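# Put a slip sheet and upright module in each crate

## Task

In every crate, lay exactly one slip sheet (a thin flat sheet) flat on the crate floor and stand exactly one module (a small metal block) on top of that sheet, keeping the module in its current up-down orientation; every crate must end up still sitting flat on the table.

## Robot and tools

Robot: two arms. left_arm ends in a two-finger gripper; right_arm ends in a suction-cup tool. Loose objects may occasionally be nudged by something other than the robot.

Frame: everything uses the scene frame. Origin sits at table-top height, halfway between the two arms' nominal bases; +z is up, +x points out over the table, +y points toward left_arm. Arm names do not match image left/right. Positions are in metres, orientations as quaternions (w,x,y,z). Printed poses can be wrong by a few centimetres, worse at long reach. Gripper: fingers point along its own +z, open and close along its y; the reported point lies between the closed pads (fingertips extend about 19 mm past it closed, 6 mm open). Suction tool: the reported point is the centre of the cup rim (41 mm across), cup facing its own +z; the tool body widens to about 9 cm sideways starting 3 cm behind the rim.

execute_actions(actions, cameras): actions is a list of actions; each action is a list of up to 15 rows, one row per 1/30 s step; a short action repeats its last row to fill 15 steps. Each row is a single list of 16 numbers, all in [-1, 1], covering both arms: left dx, dy, dz, rx, ry, rz, gripper position, force_limit, speed, then right dx, dy, dz, rx, ry, rz, suction. The six pose numbers per arm are offsets, not poses: measured along scene axes from that arm's Hand target as it was when the action began (every row refers back to that same start, but each new action starts from the updated Hand target, so repeating an offset moves further). Scale: 1.0 = 0.6 m or 180 degrees; rx, ry, rz form one rotation vector, turning about the Hand target's position. Six zeros re-request the current Hand target. Each control step the commanded pose is clipped to within 70 mm and 16 degrees of the measured pose, so one action may fall short. Gripper numbers are absolute settings: position +1 = fully open (85 mm), about -0.8 = pads touching, -1 = close until blocked; speed -1/0/+1 is roughly 20/85/150 mm/s; force_limit and speed both start at +1 and together set grip strength (roughly 30 to 245 N per pad depending on settings). Suction above 0.01 is on, otherwise off; it stays as last set. These tool numbers are always commands, so repeat the previous values to leave them alone. An empty actions list just reports state. cameras: list of names (cam_left_wrist, cam_right_wrist), null/omitted/["all"] for all, [] for none.

move(target, speed, blend, stop_force, zero, blocking, cameras): target is one 16-number row as above or a list of up to 15 such rows; every row's offsets count from the Hand targets at the move's start, not from the previous row. Paths are straight lines, finish together, last at least 0.5 s and at most 10 s, and do not avoid obstacles or the other arm. speed: m/s, 0.002 to 1 (default 0.25; turning limited to twice that in rad/s), one value or one per target. blend: corner rounding radius in m for lists (default 0). stop_force: 12 to 80 N, shared by both arms; an arm's path ends when it feels that much extra push against its travel direction, but it keeps pressing afterwards, light pushes on loose items may go unnoticed, and readings fail near singular poses; unreliable while turning. Use it only slowly; omit it when backing off a contact. zero (default true) re-zeroes the force estimate before the move. blocking=false returns after about 0.5 s while the move continues (not allowed with stop_force). The result adds a move: line with the ending (done, off_target, moving, held, fault) and limits (paced = pose clipped, held = steps withheld).

wait(seconds 0 to 10, cameras): let time pass holding commands. stop(cameras): brake a running move. zoom_image(camera, region [x0, y0, x1, y1] in pixels, at most 504x504) enlarges part of the latest image; images are 896x504. finished_scene(scene): ends the current scene, given its number; irreversible.

Results: end_effector_position, end_effector_quat_wxyz, Hand target (last commanded pose after clipping; next offsets start here), joint velocities ("within noise" when still), some per-step positions for execute_actions, and flange force along the tool's own axes (noisy; "no reading" near singularities). Gripper: object_status 0 moving, 1 blocked while opening, 2 blocked while closing (a grip), 3 reached target or pads met; position_measured in counts (3 open, 78 about 60 mm, 130 about 40 mm, 180 about 20 mm, 230 closed). To grip, send -1 and confirm status 2. Suction: suction_measured (near 0 unsealed, 0.83+ airtight), part_present 1 at 0.50, 0 below 0.45. Press the rim flat on a smooth face with no edges or holes under it; the cup shrinks up to 16 mm under vacuum. Release by setting the object down, then switching suction off; clear 22 mm before assuming contact is gone. If the cup seals to the table, turn suction off.

Avoid: torque limits (144 N m for the first three joints, 36 for the wrist joints) or 150 N external force cause a 10 s arm stop; commanding even slightly past a firm contact can trigger it. Do not let the arms collide, drop or fling parts, release moving parts, slam, or squeeze hard on parts still resting on something. Nothing may end up off the table. MOTOR HOT warns of overheating from long holds or stretched reaches; an over-temperature stop follows.

Each tool is called after "Emit:" by a JSON object that holds its "method" and its "body".

## Session

Emit:
{"method": "execute_actions", "body": {"actions": []}}

Scene clock: 0.00 s.
left_arm: end_effector_position=(+0.5979, +0.1577, +0.3566) position_measured=3 object_status=3 end_effector_quat_wxyz=(-0.129, +0.415, +0.871, +0.228) | right_arm: end_effector_position=(+0.3877, -0.6642, +0.3225) suction_measured=0.00 part_present=0 end_effector_quat_wxyz=(-0.013, -0.061, +0.850, -0.523)
Joint positions: left_arm=[-0.517 0.824 1.383 -0.633 -2.306 -0.831] | right_arm=[0.409 -0.12 -0.676 0.967 -1.624 -0.572]
Joint velocities: within noise
Flange force (N): no reading
Hand target: left_arm +0.5979, +0.1577, +0.3566; -0.129, +0.415, +0.871, +0.228 | right_arm +0.3877, -0.6642, +0.3225; -0.013, -0.061, +0.850, -0.523

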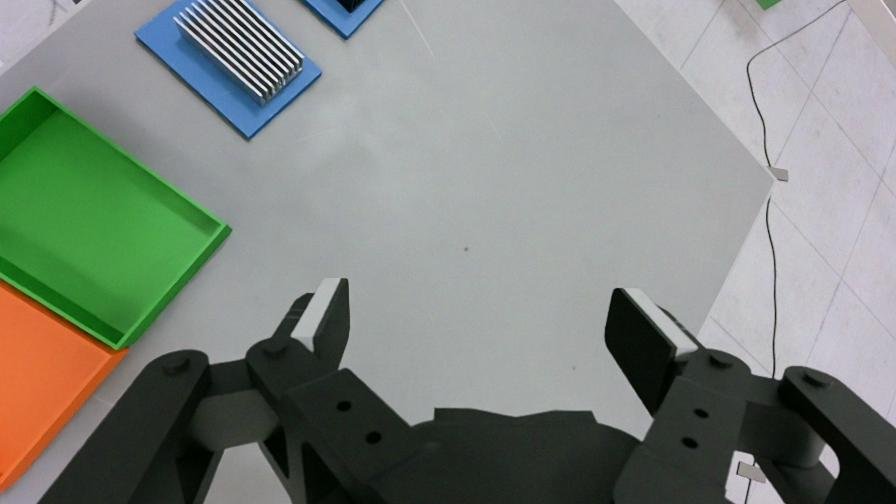

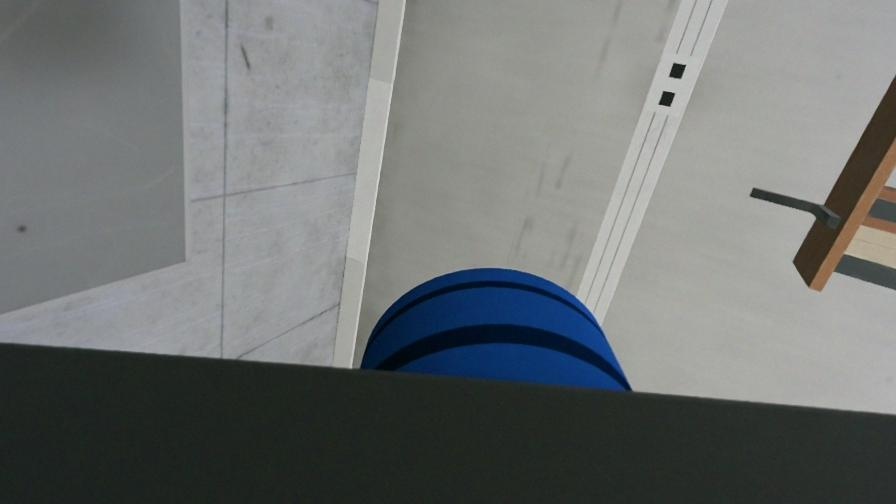

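Emit:
{"method": "move", "body": {"target": [-0.2, 0.1, 0.3, -0.168, -0.012, 0, 1, 1, 1, 0, 0.25, 0.25, 0.35, 0.017, 0, 0]}}

Scene clock: 32.33 s.
left_arm: end_effector_position=(+0.4779, +0.2177, +0.5366) position_measured=3 object_status=3 end_effector_quat_wxyz=(-0.001, +0.430, +0.903, +0.000) | right_arm: end_effector_position=(+0.3877, -0.5142, +0.4724) suction_measured=0.00 part_present=0 end_effector_quat_wxyz=(-0.001, -0.072, +0.997, +0.000)
Joint positions: left_arm=[-0.182 0.389 1.113 -0.001 -2.296 -0.776] | right_arm=[0.262 -0.084 0.333 -0.001 -1.99 -0.151]
Joint velocities: within noise
Flange force (N): left_arm=no reading | right_arm=[-2.2 -0.5 -2.9]
Hand target: left_arm +0.4779, +0.2177, +0.5366; -0.001, +0.430, +0.903, +0.000 | right_arm +0.3877, -0.5142, +0.4725; -0.001, -0.072, +0.997, +0.000
Off the commanded pose: left_arm 0.000 m, 0 deg | right_arm 0.000 m, 0 deg.
move: done

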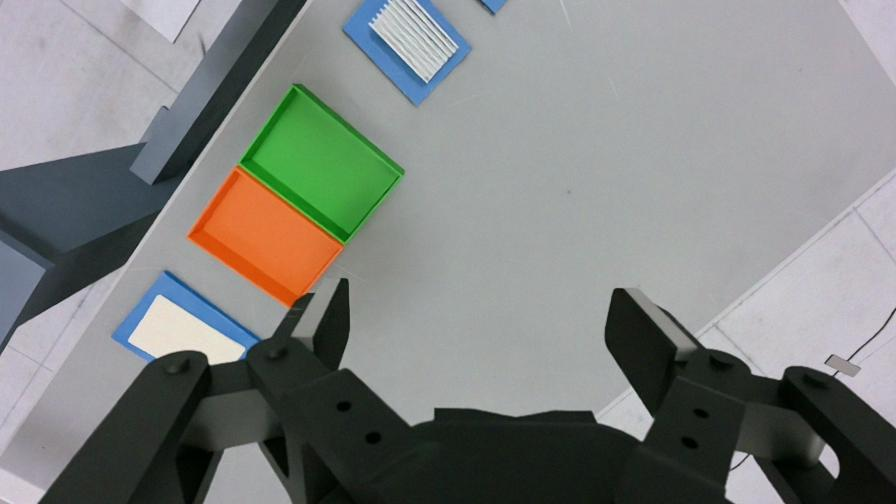

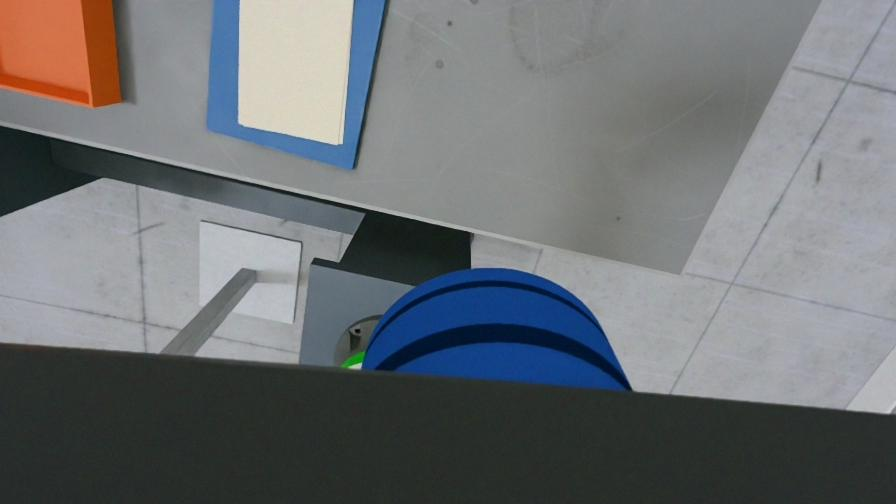

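Emit:
{"method": "move", "body": {"target": [-0.13, 0.25, -0.1, 0, 0, -0.217, 1, 1, 1, -0.1, 0.3, 0, 0, 0, -0.046, 0]}}

Scene clock: 47.07 s.
left_arm: end_effector_position=(+0.3999, +0.3677, +0.4766) position_measured=3 object_status=3 end_effector_quat_wxyz=(+0.000, +0.707, +0.707, +0.000) | right_arm: end_effector_position=(+0.3277, -0.3342, +0.4725) suction_measured=0.00 part_present=0 end_effector_quat_wxyz=(-0.001, +0.000, +1.000, +0.001)
Joint positions: left_arm=[0.19 -0.056 0.414 -0.001 -2.041 -1.83] | right_arm=[0.799 -0.141 0.283 -0.003 -1.995 -0.834]
Joint velocities: within noise
Flange force (N): left_arm=[-1.3 3.9 -2.8] | right_arm=[-2.0 1.0 -3.0]
Hand target: left_arm +0.3999, +0.3677, +0.4766; +0.000, +0.707, +0.707, +0.000 | right_arm +0.3277, -0.3342, +0.4725; -0.001, +0.000, +1.000, +0.001
Off the commanded pose: left_arm 0.000 m, 0 deg | right_arm 0.000 m, 0 deg.
move: done

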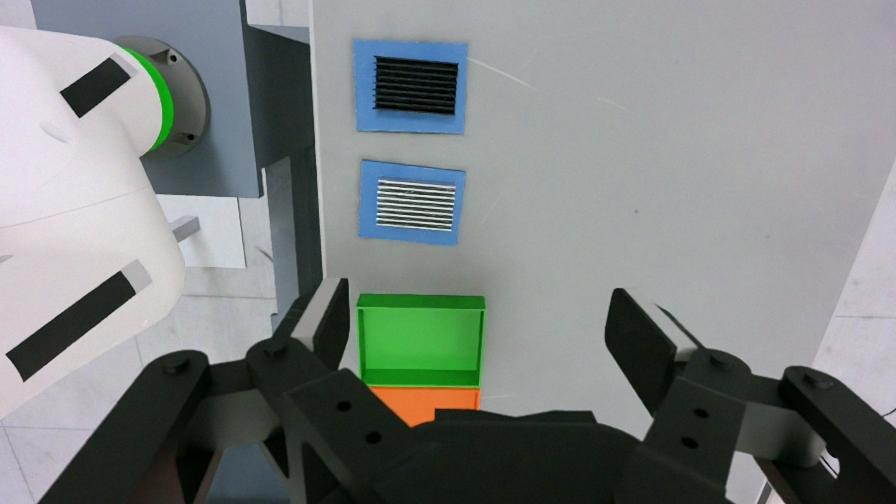

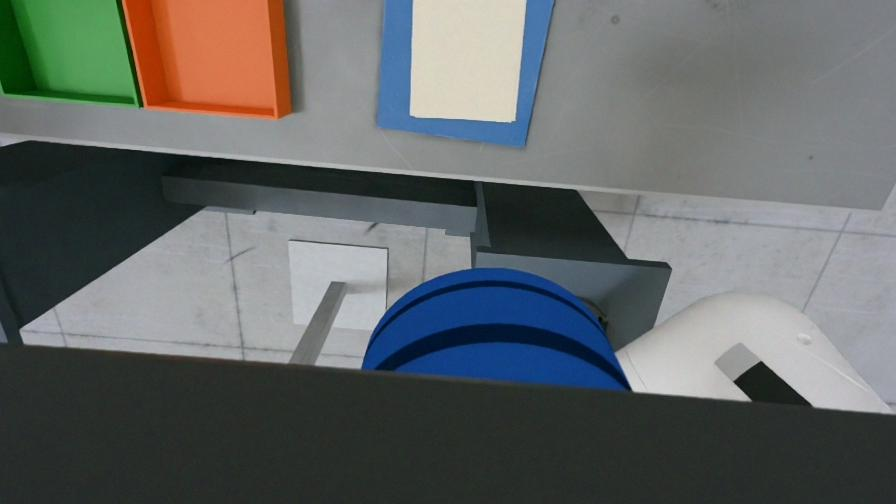

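Emit:
{"method": "move", "body": {"target": [0, 0, -0.25, 0, 0, 0, 1, 1, 1, 0, 0, 0, 0, 0, 0, 0], "cameras": ["cam_left_wrist"]}}

Emit:
{"method": "move", "body": {"target": [-0.1, 0, 0, 0, 0, 0, 1, 1, 1, 0.1667, -0.02, 0, 0, 0, 0, 0]}}

Scene clock: 53.37 s.
left_arm: end_effector_position=(+0.3999, +0.3677, +0.3267) position_measured=3 object_status=3 end_effector_quat_wxyz=(+0.000, +0.707, +0.707, +0.001) | right_arm: end_effector_position=(+0.3277, -0.3342, +0.4725) suction_measured=0.00 part_present=0 end_effector_quat_wxyz=(-0.001, +0.000, +1.000, +0.001)
Joint positions: left_arm=[0.19 -0.163 -0.047 -0.001 -1.686 -1.83] | right_arm=[0.799 -0.141 0.283 -0.003 -1.995 -0.834]
Joint velocities: within noise
Flange force (N): left_arm=[-1.9 3.3 -1.3] | right_arm=[-1.8 0.7 -3.4]
Hand target: left_arm +0.3999, +0.3677, +0.3266; +0.000, +0.707, +0.707, +0.000 | right_arm +0.3277, -0.3342, +0.4725; -0.001, +0.000, +1.000, +0.001
Off the commanded pose: left_arm 0.000 m, 0 deg | right_arm 0.000 m, 0 deg.
move: done
Images, in order (width x height): cam_left_wrist 896x504.

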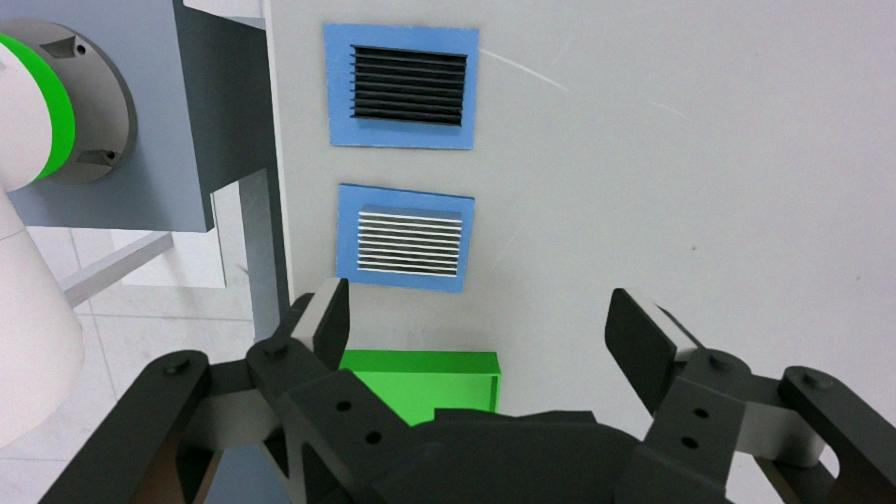

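Scene clock: 54.30 s.
left_arm: end_effector_position=(+0.3399, +0.3677, +0.3266) position_measured=3 object_status=3 end_effector_quat_wxyz=(+0.000, +0.707, +0.707, +0.000) | right_arm: end_effector_position=(+0.4277, -0.3462, +0.4725) suction_measured=0.00 part_present=0 end_effector_quat_wxyz=(-0.001, +0.000, +1.000, +0.001)
Joint positions: left_arm=[0.241 -0.32 -0.168 -0.001 -1.722 -1.881] | right_arm=[0.6 0.082 0.499 -0.002 -1.989 -0.634]
Joint velocities: within noise
Flange force (N): left_arm=[-2.1 4.1 -2.0] | right_arm=[-1.9 1.0 -3.3]
Hand target: left_arm +0.3399, +0.3677, +0.3266; +0.000, +0.707, +0.707, +0.000 | right_arm +0.4277, -0.3462, +0.4725; -0.001, +0.000, +1.000, +0.001
Off the commanded pose: left_arm 0.000 m, 0 deg | right_arm 0.000 m, 0 deg.
move: done

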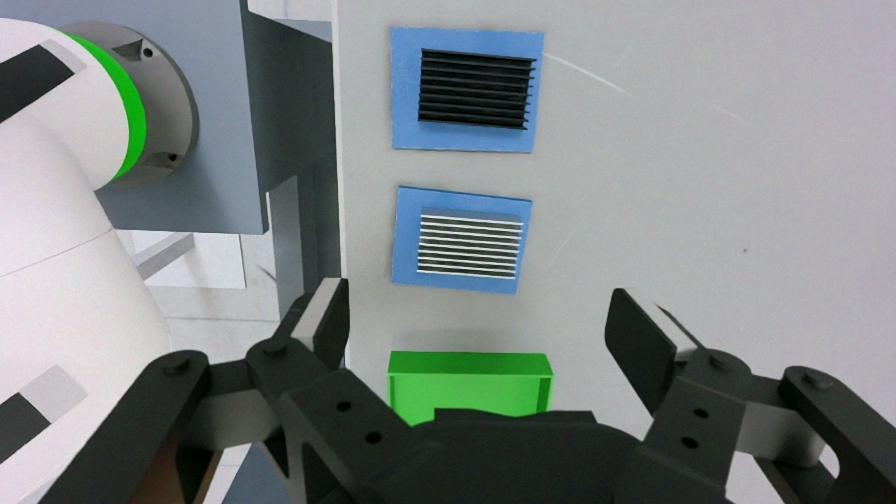

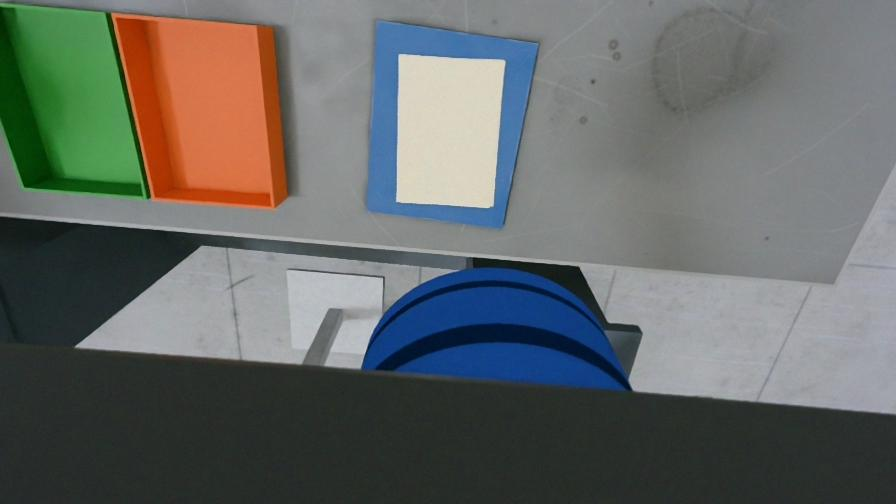

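Emit:
{"method": "move", "body": {"target": [0.04, -0.1, -0.15, 0, 0, 0.5, 1, 1, 1, 0, 0, 0, 0, 0, 0, 0]}}

Emit:
{"method": "zoom_image", "body": {"camera": "cam_right_wrist", "region": [300, 0, 600, 250]}}

Scene clock: 94.47 s.
left_arm: end_effector_position=(+0.3638, +0.3077, +0.2365) position_measured=3 object_status=3 end_effector_quat_wxyz=(-0.001, +0.000, +1.000, +0.000) | right_arm: end_effector_position=(+0.4277, -0.3462, +0.4725) suction_measured=0.00 part_present=0 end_effector_quat_wxyz=(-0.001, +0.000, +1.000, +0.001)
Joint positions: left_arm=[0.04 -0.233 -0.314 0 -1.491 -0.108] | right_arm=[0.6 0.082 0.499 -0.002 -1.989 -0.634]
Joint velocities: within noise
Flange force (N): left_arm=[-3.0 -2.6 -1.4] | right_arm=[-3.4 1.3 -4.0]
Hand target: left_arm +0.3639, +0.3077, +0.2366; -0.001, +0.000, +1.000, +0.000 | right_arm +0.4277, -0.3462, +0.4725; -0.001, +0.000, +1.000, +0.001
Off the commanded pose: left_arm 0.000 m, 0 deg | right_arm 0.000 m, 0 deg.
move: done

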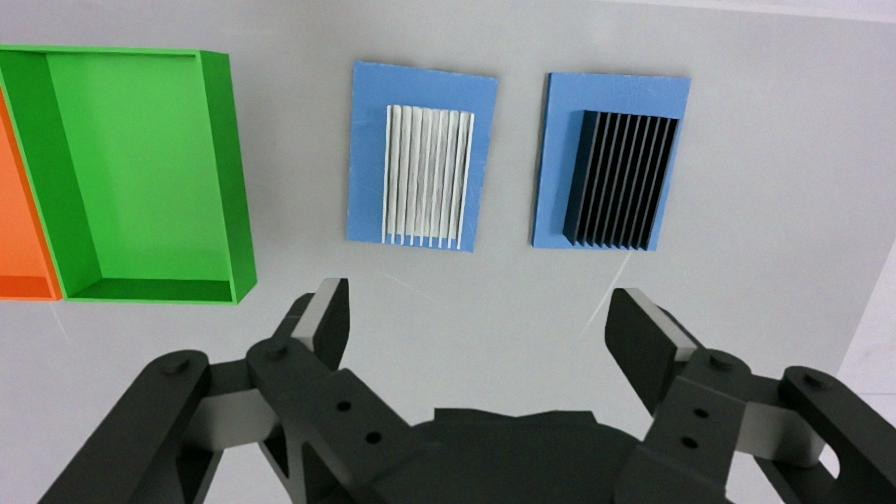

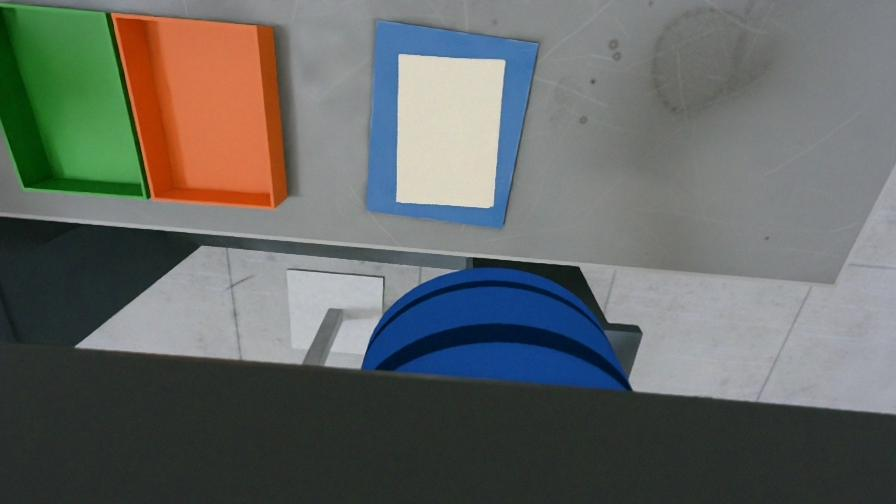

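Scaled by 1.680 from the camera's 896x504 image, which has a finer 1280x720 frame.

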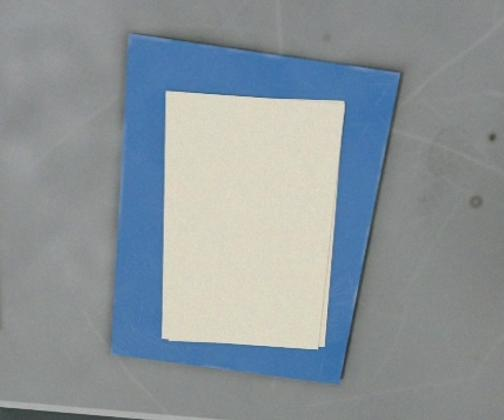

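Emit:
{"method": "move", "body": {"target": [0, 0, -0.13, 0, 0, 0, 1, 1, 1, 0, 0, -0.25, 0, 0, 0, 0]}}

Emit:
{"method": "move", "body": {"target": [0, 0, 0, 0, 0, 0, 1, 1, 1, -0.1, -0.05, -0.15, 0, 0, 0, 0], "cameras": ["cam_right_wrist"]}}

Scene clock: 128.47 s.
left_arm: end_effector_position=(+0.3639, +0.3078, +0.1586) position_measured=3 object_status=3 end_effector_quat_wxyz=(-0.001, +0.000, +1.000, +0.000) | right_arm: end_effector_position=(+0.4277, -0.3462, +0.3225) suction_measured=0.00 part_present=0 end_effector_quat_wxyz=(-0.001, +0.000, +1.000, +0.001)
Joint positions: left_arm=[0.04 -0.196 -0.47 0 -1.299 -0.108] | right_arm=[0.6 -0.006 0.047 -0.002 -1.625 -0.634]
Joint velocities: within noise
Flange force (N): left_arm=[-3.0 -2.2 0.1] | right_arm=[-3.2 1.1 -2.7]
Hand target: left_arm +0.3639, +0.3077, +0.1586; -0.001, +0.000, +1.000, +0.000 | right_arm +0.4277, -0.3462, +0.3225; -0.001, +0.000, +1.000, +0.001
Off the commanded pose: left_arm 0.000 m, 0 deg | right_arm 0.000 m, 0 deg.
move: done

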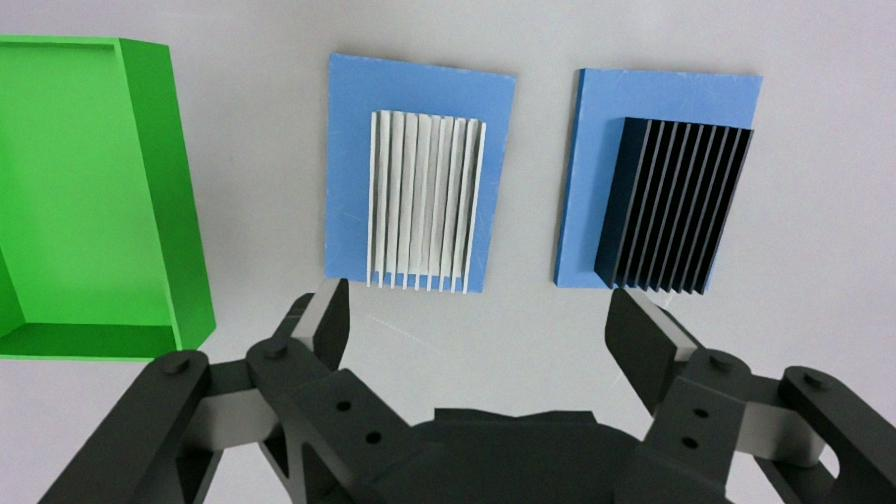

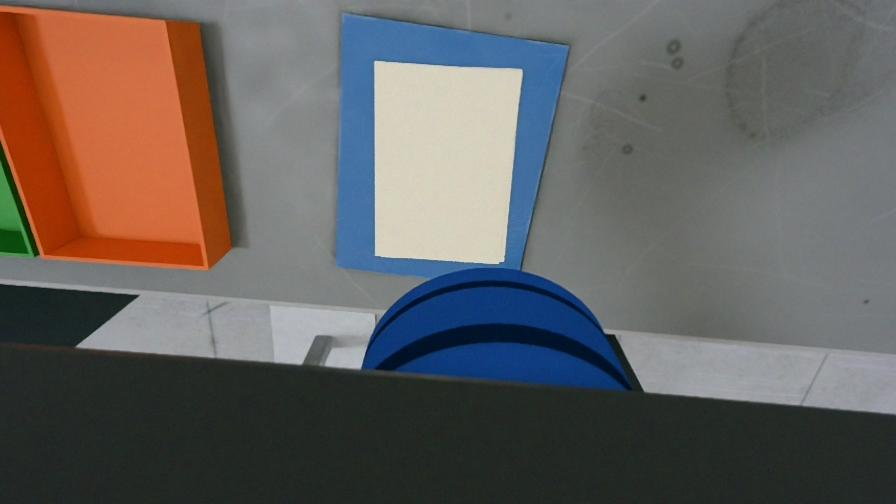

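Scene clock: 129.40 s.
left_arm: end_effector_position=(+0.3639, +0.3077, +0.1586) position_measured=3 object_status=3 end_effector_quat_wxyz=(-0.001, +0.000, +1.000, +0.000) | right_arm: end_effector_position=(+0.3677, -0.3762, +0.2325) suction_measured=0.00 part_present=0 end_effector_quat_wxyz=(-0.001, +0.000, +1.000, +0.001)
Joint positions: left_arm=[0.04 -0.196 -0.47 0 -1.299 -0.108] | right_arm=[0.631 -0.168 -0.311 -0.002 -1.428 -0.665]
Joint velocities: within noise
Flange force (N): left_arm=[-3.6 -2.5 -0.8] | right_arm=[-1.8 0.7 -2.0]
Hand target: left_arm +0.3639, +0.3077, +0.1586; -0.001, +0.000, +1.000, +0.000 | right_arm +0.3677, -0.3762, +0.2325; -0.001, +0.000, +1.000, +0.001
Off the commanded pose: left_arm 0.000 m, 0 deg | right_arm 0.000 m, 0 deg.
move: done
Images, in order (width x height): cam_right_wrist 896x504.

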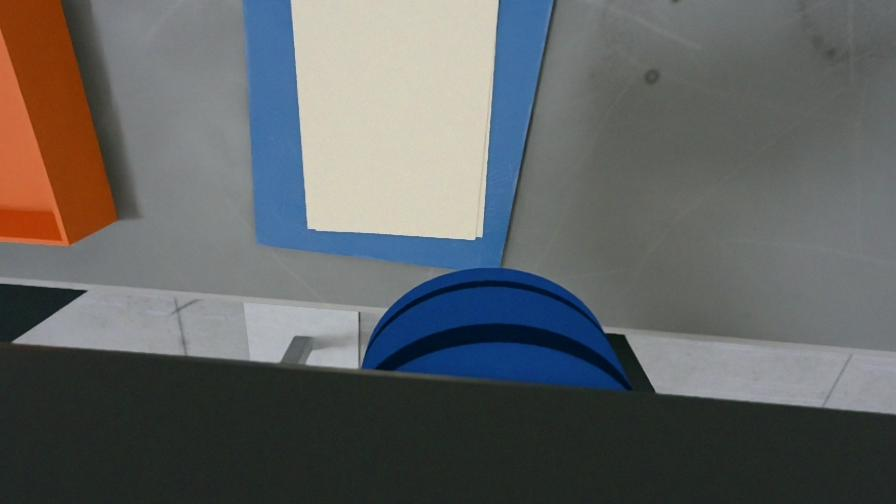

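Emit:
{"method": "move", "body": {"target": [0, 0, 0, 0, 0, 0, 1, 1, 1, 0.07, 0.072, -0.2, 0, 0, 0, 0], "cameras": ["cam_right_wrist"]}}

Scene clock: 146.03 s.
left_arm: end_effector_position=(+0.3639, +0.3077, +0.1586) position_measured=3 object_status=3 end_effector_quat_wxyz=(-0.001, +0.000, +1.000, +0.000) | right_arm: end_effector_position=(+0.4096, -0.3329, +0.1124) suction_measured=0.00 part_present=0 end_effector_quat_wxyz=(-0.001, +0.000, +1.000, +0.001)
Joint positions: left_arm=[0.04 -0.196 -0.47 0 -1.299 -0.108] | right_arm=[0.651 0.065 -0.383 -0.003 -1.124 -0.683]
Joint velocities: within noise
Flange force (N): left_arm=[-3.5 -2.8 -0.3] | right_arm=[-2.3 1.9 -1.5]
Hand target: left_arm +0.3639, +0.3077, +0.1586; -0.001, +0.000, +1.000, +0.000 | right_arm +0.4097, -0.3330, +0.1125; -0.001, +0.000, +1.000, +0.001
Off the commanded pose: left_arm 0.000 m, 0 deg | right_arm 0.000 m, 0 deg.
move: done
Images, in order (width x height): cam_right_wrist 896x504.

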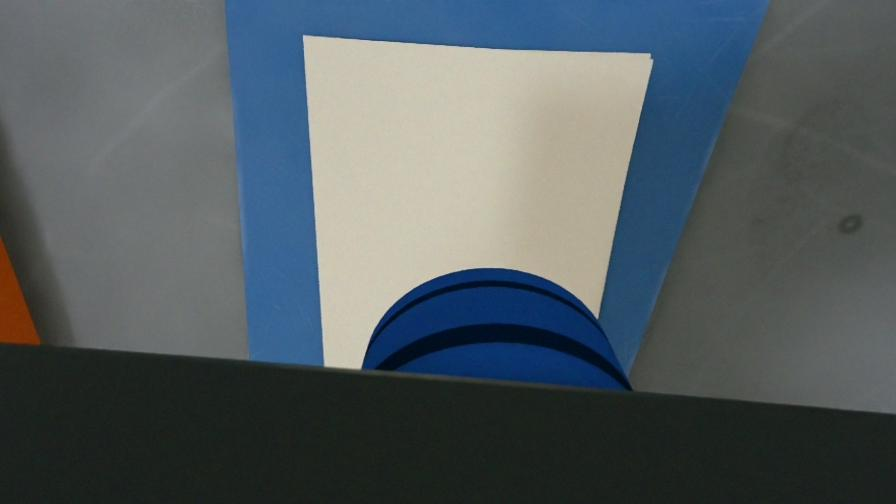

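Emit:
{"method": "move", "body": {"target": [0, 0, 0, 0, 0, 0, 1, 1, 1, 0, 0, -0.115, 0, 0, 0, 0], "cameras": ["cam_right_wrist"]}}

Scene clock: 150.83 s.
left_arm: end_effector_position=(+0.3639, +0.3077, +0.1586) position_measured=3 object_status=3 end_effector_quat_wxyz=(-0.001, +0.000, +1.000, +0.000) | right_arm: end_effector_position=(+0.4097, -0.3329, +0.0435) suction_measured=0.00 part_present=0 end_effector_quat_wxyz=(-0.001, +0.000, +1.000, +0.001)
Joint positions: left_arm=[0.04 -0.196 -0.47 0 -1.299 -0.108] | right_arm=[0.651 0.16 -0.463 -0.003 -0.949 -0.683]
Joint velocities: within noise
Flange force (N): left_arm=[-2.9 -2.2 -0.5] | right_arm=[-2.7 0.7 -0.5]
Hand target: left_arm +0.3639, +0.3077, +0.1586; -0.001, +0.000, +1.000, +0.000 | right_arm +0.4097, -0.3330, +0.0435; -0.001, +0.000, +1.000, +0.001
Off the commanded pose: left_arm 0.000 m, 0 deg | right_arm 0.000 m, 0 deg.
move: done
Images, in order (width x height): cam_right_wrist 896x504.

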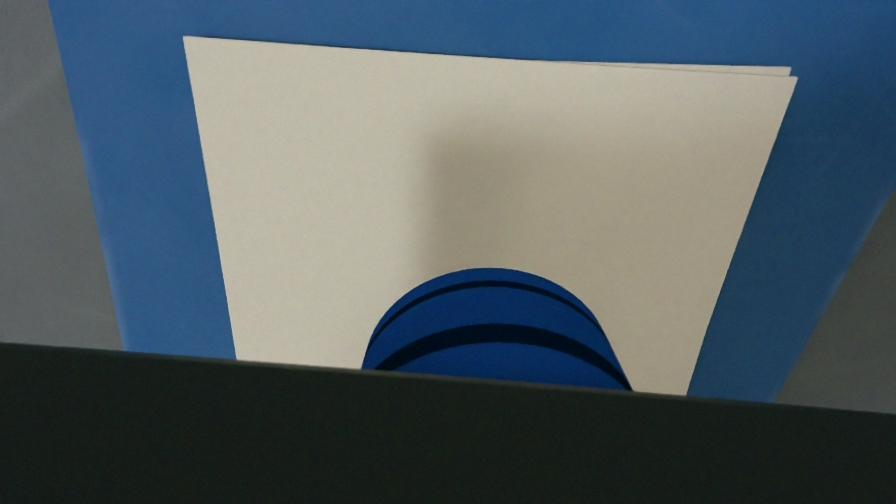

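Emit:
{"method": "move", "body": {"target": [[0, 0, 0, 0, 0, 0, 1, 1, 1, -0.0633, 0, 0, 0, 0, 0, 0],[0, 0, 0, 0, 0, 0, 1, 1, 1, -0.0633, 0, -0.03, 0, 0, 0, 0]], "speed": 0.1, "cameras": ["cam_right_wrist"]}}

Emit:
{"method": "move", "body": {"target": [0, 0, 0, 0, 0, 0, 1, 1, 1, 0, 0, -0.05, 0, 0, 0, 1], "speed": 0.01, "stop_force": 12, "cameras": ["cam_right_wrist"]}}

Scene clock: 161.73 s.
left_arm: end_effector_position=(+0.3639, +0.3077, +0.1586) position_measured=3 object_status=3 end_effector_quat_wxyz=(-0.001, +0.000, +1.000, +0.000) | right_arm: end_effector_position=(+0.3717, -0.3330, +0.0255) suction_measured=0.00 part_present=0 end_effector_quat_wxyz=(-0.001, +0.000, +1.000, +0.001)
Joint positions: left_arm=[0.04 -0.196 -0.47 0 -1.299 -0.108] | right_arm=[0.714 0.109 -0.576 -0.003 -0.887 -0.746]
Joint velocities: within noise
Flange force (N): left_arm=[-3.3 -3.3 -1.0] | right_arm=[-1.9 0.8 -0.9]
Hand target: left_arm +0.3639, +0.3077, +0.1586; -0.001, +0.000, +1.000, +0.000 | right_arm +0.3717, -0.3330, +0.0255; -0.001, +0.000, +1.000, +0.001
Off the commanded pose: left_arm 0.000 m, 0 deg | right_arm 0.000 m, 0 deg.
move: done
Images, in order (width x height): cam_right_wrist 896x504.

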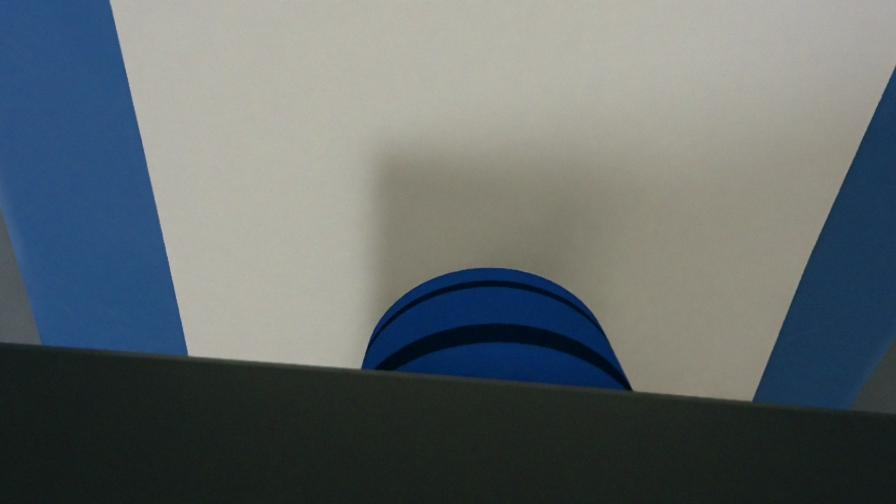

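Scene clock: 165.20 s.
left_arm: end_effector_position=(+0.3639, +0.3077, +0.1586) position_measured=3 object_status=3 end_effector_quat_wxyz=(-0.001, +0.000, +1.000, +0.000) | right_arm: end_effector_position=(+0.3718, -0.3329, -0.0032) suction_measured=1.00 part_present=1 end_effector_quat_wxyz=(-0.001, +0.000, +1.000, +0.001)
Joint positions: left_arm=[0.04 -0.196 -0.47 0 -1.299 -0.108] | right_arm=[0.714 0.164 -0.599 -0.003 -0.808 -0.745]
Joint velocities: within noise
Flange force (N): left_arm=[-3.3 -2.0 -0.7] | right_arm=[4.1 -0.6 -24.9]
Hand target: left_arm +0.3639, +0.3077, +0.1586; -0.001, +0.000, +1.000, +0.000 | right_arm +0.3718, -0.3329, -0.0032; -0.001, +0.000, +1.000, +0.001 (not the last commanded pose)
Off the commanded pose: left_arm 0.000 m, 0 deg | right_arm 0.001 m, 0 deg.
move: contact (right_arm)
Images, in order (width x height): cam_right_wrist 896x504.

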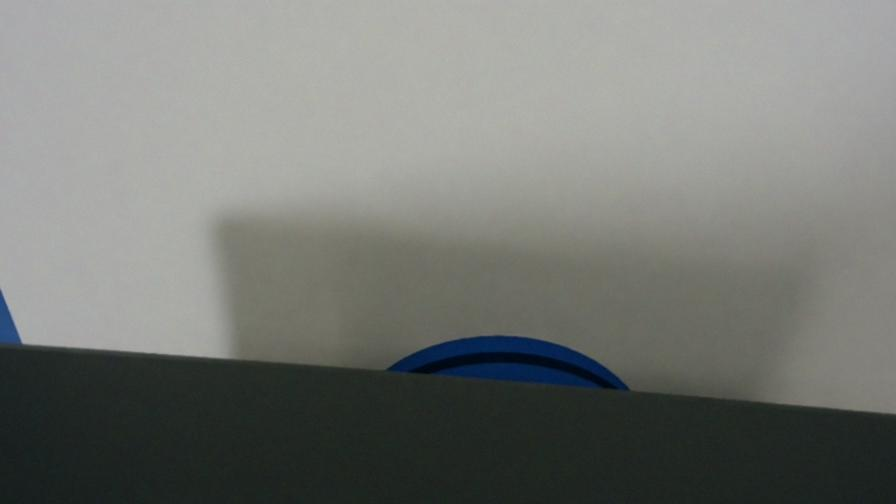

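Emit:
{"method": "move", "body": {"target": [0, 0, 0.2, 0, 0, 0, 1, 1, 1, 0, 0, 0.33, 0, 0, 0, 1], "speed": 0.15}}

Scene clock: 168.53 s.
left_arm: end_effector_position=(+0.3639, +0.3077, +0.2787) position_measured=3 object_status=3 end_effector_quat_wxyz=(-0.001, +0.000, +1.000, +0.000) | right_arm: end_effector_position=(+0.3718, -0.3330, +0.1948) suction_measured=1.00 part_present=1 end_effector_quat_wxyz=(-0.001, +0.000, +1.000, +0.000)
Joint positions: left_arm=[0.04 -0.236 -0.219 0 -1.589 -0.108] | right_arm=[0.714 -0.098 -0.34 -0.002 -1.33 -0.747]
Joint velocities: within noise
Flange force (N): left_arm=[-2.8 -1.9 -1.0] | right_arm=[-2.5 1.2 -1.6]
Hand target: left_arm +0.3639, +0.3077, +0.2786; -0.001, +0.000, +1.000, +0.000 | right_arm +0.3718, -0.3329, +0.1948; -0.001, +0.000, +1.000, +0.001
Off the commanded pose: left_arm 0.000 m, 0 deg | right_arm 0.000 m, 0 deg.
move: done

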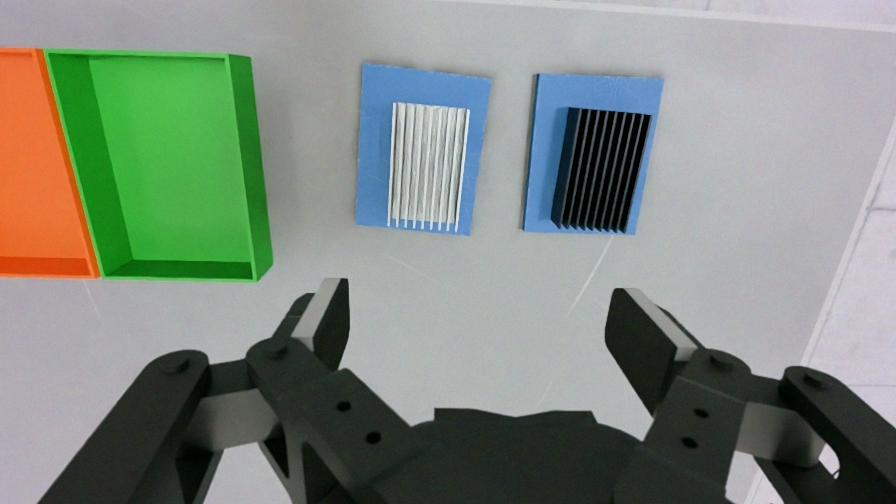

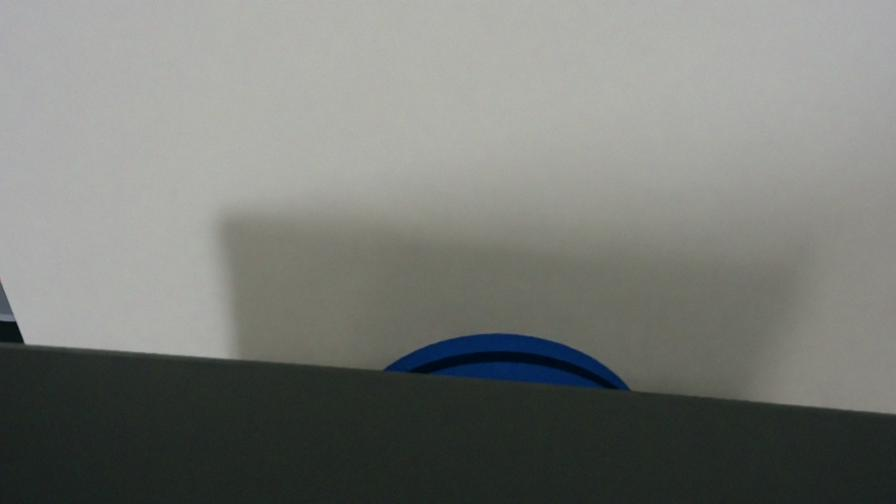

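Emit:
{"method": "move", "body": {"target": [0.09, -0.25, 0.03, 0, 0, 0, 1, 1, 1, 0.052, 0.478, -0.02, 0, 0, -0.0067, 1], "speed": 0.2}}

Scene clock: 218.90 s.
left_arm: end_effector_position=(+0.4179, +0.1577, +0.2966) position_measured=3 object_status=3 end_effector_quat_wxyz=(-0.001, +0.000, +1.000, +0.000) | right_arm: end_effector_position=(+0.4029, -0.0461, +0.1828) suction_measured=1.00 part_present=1 end_effector_quat_wxyz=(-0.001, +0.011, +1.000, +0.001)
Joint positions: left_arm=[-0.333 0.049 0.082 0 -1.606 0.265] | right_arm=[1.032 0.406 0.211 -0.002 -1.375 -1.086]
Joint velocities: within noise
Flange force (N): left_arm=[-2.8 -3.8 -1.7] | right_arm=[-2.7 3.1 -1.0]
Hand target: left_arm +0.4179, +0.1577, +0.2966; -0.001, +0.000, +1.000, +0.000 | right_arm +0.4030, -0.0461, +0.1828; -0.001, +0.011, +1.000, +0.001
Off the commanded pose: left_arm 0.000 m, 0 deg | right_arm 0.000 m, 0 deg.
move: done

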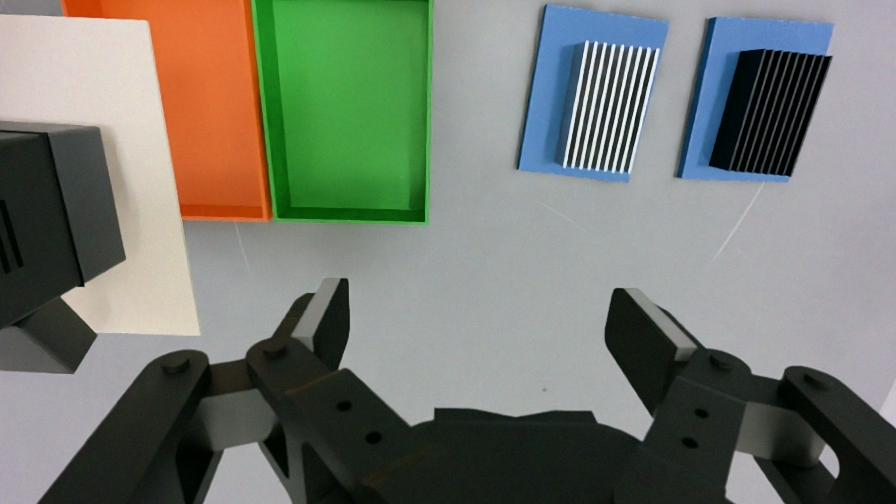

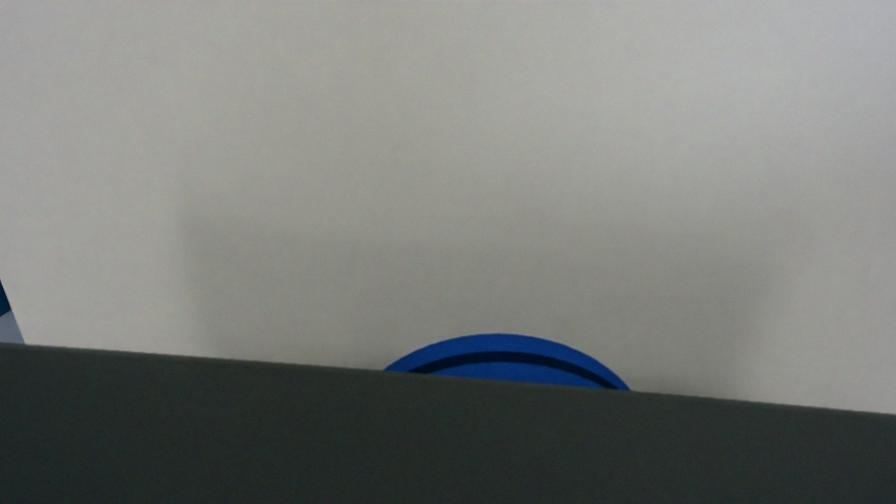

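Emit:
{"method": "move", "body": {"target": [0, -0.06, 0, 0, 0, 0, 1, 1, 1, 0, 0, -0.19, 0, 0, 0, 1], "speed": 0.15, "cameras": ["cam_left_wrist"]}}

Emit:
{"method": "zoom_image", "body": {"camera": "cam_left_wrist", "region": [0, 0, 504, 300]}}

Scene clock: 223.80 s.
left_arm: end_effector_position=(+0.4179, +0.1217, +0.2967) position_measured=3 object_status=3 end_effector_quat_wxyz=(-0.001, +0.000, +1.000, +0.000) | right_arm: end_effector_position=(+0.4029, -0.0461, +0.0688) suction_measured=1.00 part_present=1 end_effector_quat_wxyz=(-0.001, +0.011, +1.000, +0.001)
Joint positions: left_arm=[-0.408 0.099 0.136 0 -1.609 0.339] | right_arm=[1.032 0.494 0.057 -0.003 -1.134 -1.086]
Joint velocities: within noise
Flange force (N): left_arm=[-2.9 -3.1 -1.6] | right_arm=[-2.5 3.0 -0.4]
Hand target: left_arm +0.4179, +0.1217, +0.2966; -0.001, +0.000, +1.000, +0.000 | right_arm +0.4030, -0.0461, +0.0688; -0.001, +0.011, +1.000, +0.001
Off the commanded pose: left_arm 0.000 m, 0 deg | right_arm 0.000 m, 0 deg.
move: done
Images, in order (width x height): cam_left_wrist 896x504.

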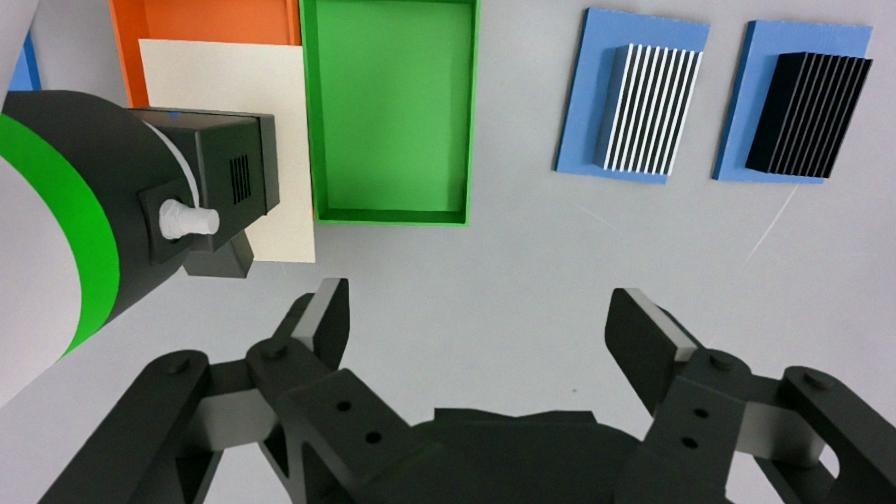

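Scaled by 1.000.

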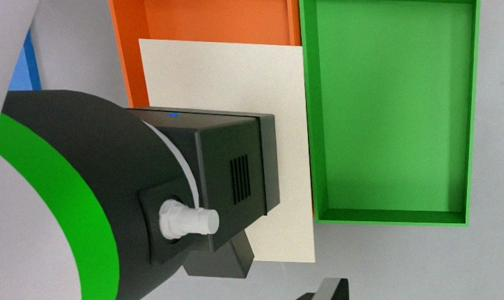

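Emit:
{"method": "move", "body": {"target": [0, 0, 0, 0, 0, 0, 1, 1, 1, -0.053, -0.037, -0.035, 0, 0, 0, 1], "speed": 0.1, "cameras": ["cam_left_wrist"]}}

Emit:
{"method": "zoom_image", "body": {"camera": "cam_left_wrist", "region": [80, 0, 380, 280]}}

Scene clock: 250.67 s.
left_arm: end_effector_position=(+0.4179, +0.1217, +0.2966) position_measured=3 object_status=3 end_effector_quat_wxyz=(-0.001, +0.000, +1.000, +0.000) | right_arm: end_effector_position=(+0.3711, -0.0683, +0.0478) suction_measured=1.00 part_present=1 end_effector_quat_wxyz=(-0.001, +0.011, +1.000, +0.001)
Joint positions: left_arm=[-0.408 0.099 0.136 0 -1.609 0.339] | right_arm=[1.063 0.434 -0.087 -0.003 -1.05 -1.117]
Joint velocities: within noise
Flange force (N): left_arm=[-3.3 -4.1 -2.0] | right_arm=[-2.5 3.0 0.1]
Hand target: left_arm +0.4179, +0.1217, +0.2966; -0.001, +0.000, +1.000, +0.000 | right_arm +0.3712, -0.0683, +0.0478; -0.001, +0.011, +1.000, +0.001
Off the commanded pose: left_arm 0.000 m, 0 deg | right_arm 0.000 m, 0 deg.
move: done
Images, in order (width x height): cam_left_wrist 896x504.

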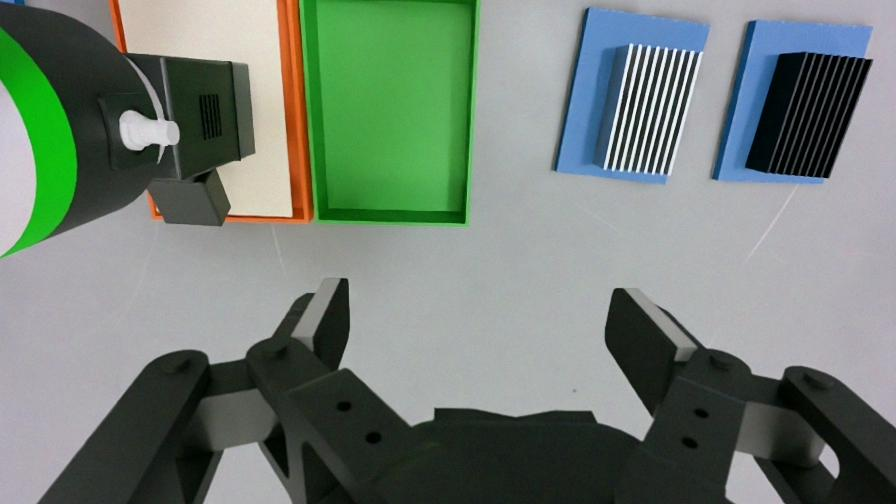

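Scaled by 1.680 from the camera's 896x504 image, which has a finer 1280x720 frame.

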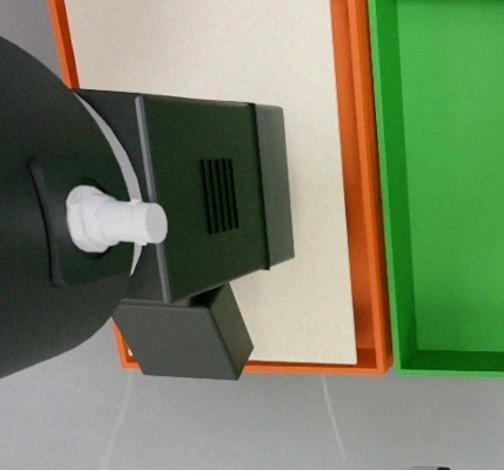

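Emit:
{"method": "move", "body": {"target": [0, 0, 0, 0, 0, 0, 1, 1, 1, 0, -0.01, -0.037, 0, 0, 0, 1], "speed": 0.05, "cameras": ["cam_left_wrist"]}}

Emit:
{"method": "zoom_image", "body": {"camera": "cam_left_wrist", "region": [80, 0, 380, 280]}}

Scene clock: 273.87 s.
left_arm: end_effector_position=(+0.4179, +0.1217, +0.2966) position_measured=3 object_status=3 end_effector_quat_wxyz=(-0.001, +0.000, +1.000, +0.000) | right_arm: end_effector_position=(+0.3712, -0.0743, +0.0256) suction_measured=1.00 part_present=1 end_effector_quat_wxyz=(-0.001, +0.011, +1.000, +0.001)
Joint positions: left_arm=[-0.408 0.099 0.136 0 -1.609 0.339] | right_arm=[1.058 0.452 -0.12 -0.003 -0.999 -1.111]
Joint velocities: within noise
Flange force (N): left_arm=[-3.5 -3.6 -1.3] | right_arm=[-2.7 3.0 0.2]
Hand target: left_arm +0.4179, +0.1217, +0.2966; -0.001, +0.000, +1.000, +0.000 | right_arm +0.3712, -0.0743, +0.0256; -0.001, +0.011, +1.000, +0.001
Off the commanded pose: left_arm 0.000 m, 0 deg | right_arm 0.000 m, 0 deg.
move: done
Images, in order (width x height): cam_left_wrist 896x504.

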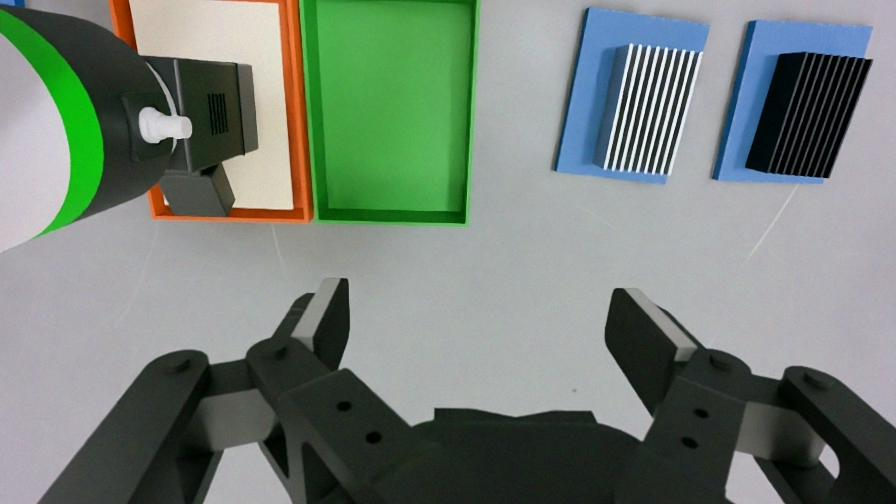

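Scaled by 1.680 from the camera's 896x504 image, which has a finer 1280x720 frame.

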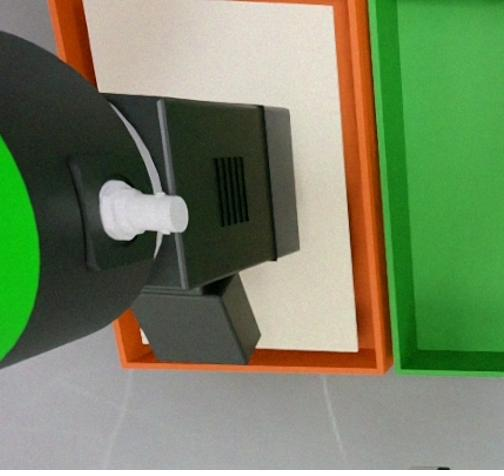

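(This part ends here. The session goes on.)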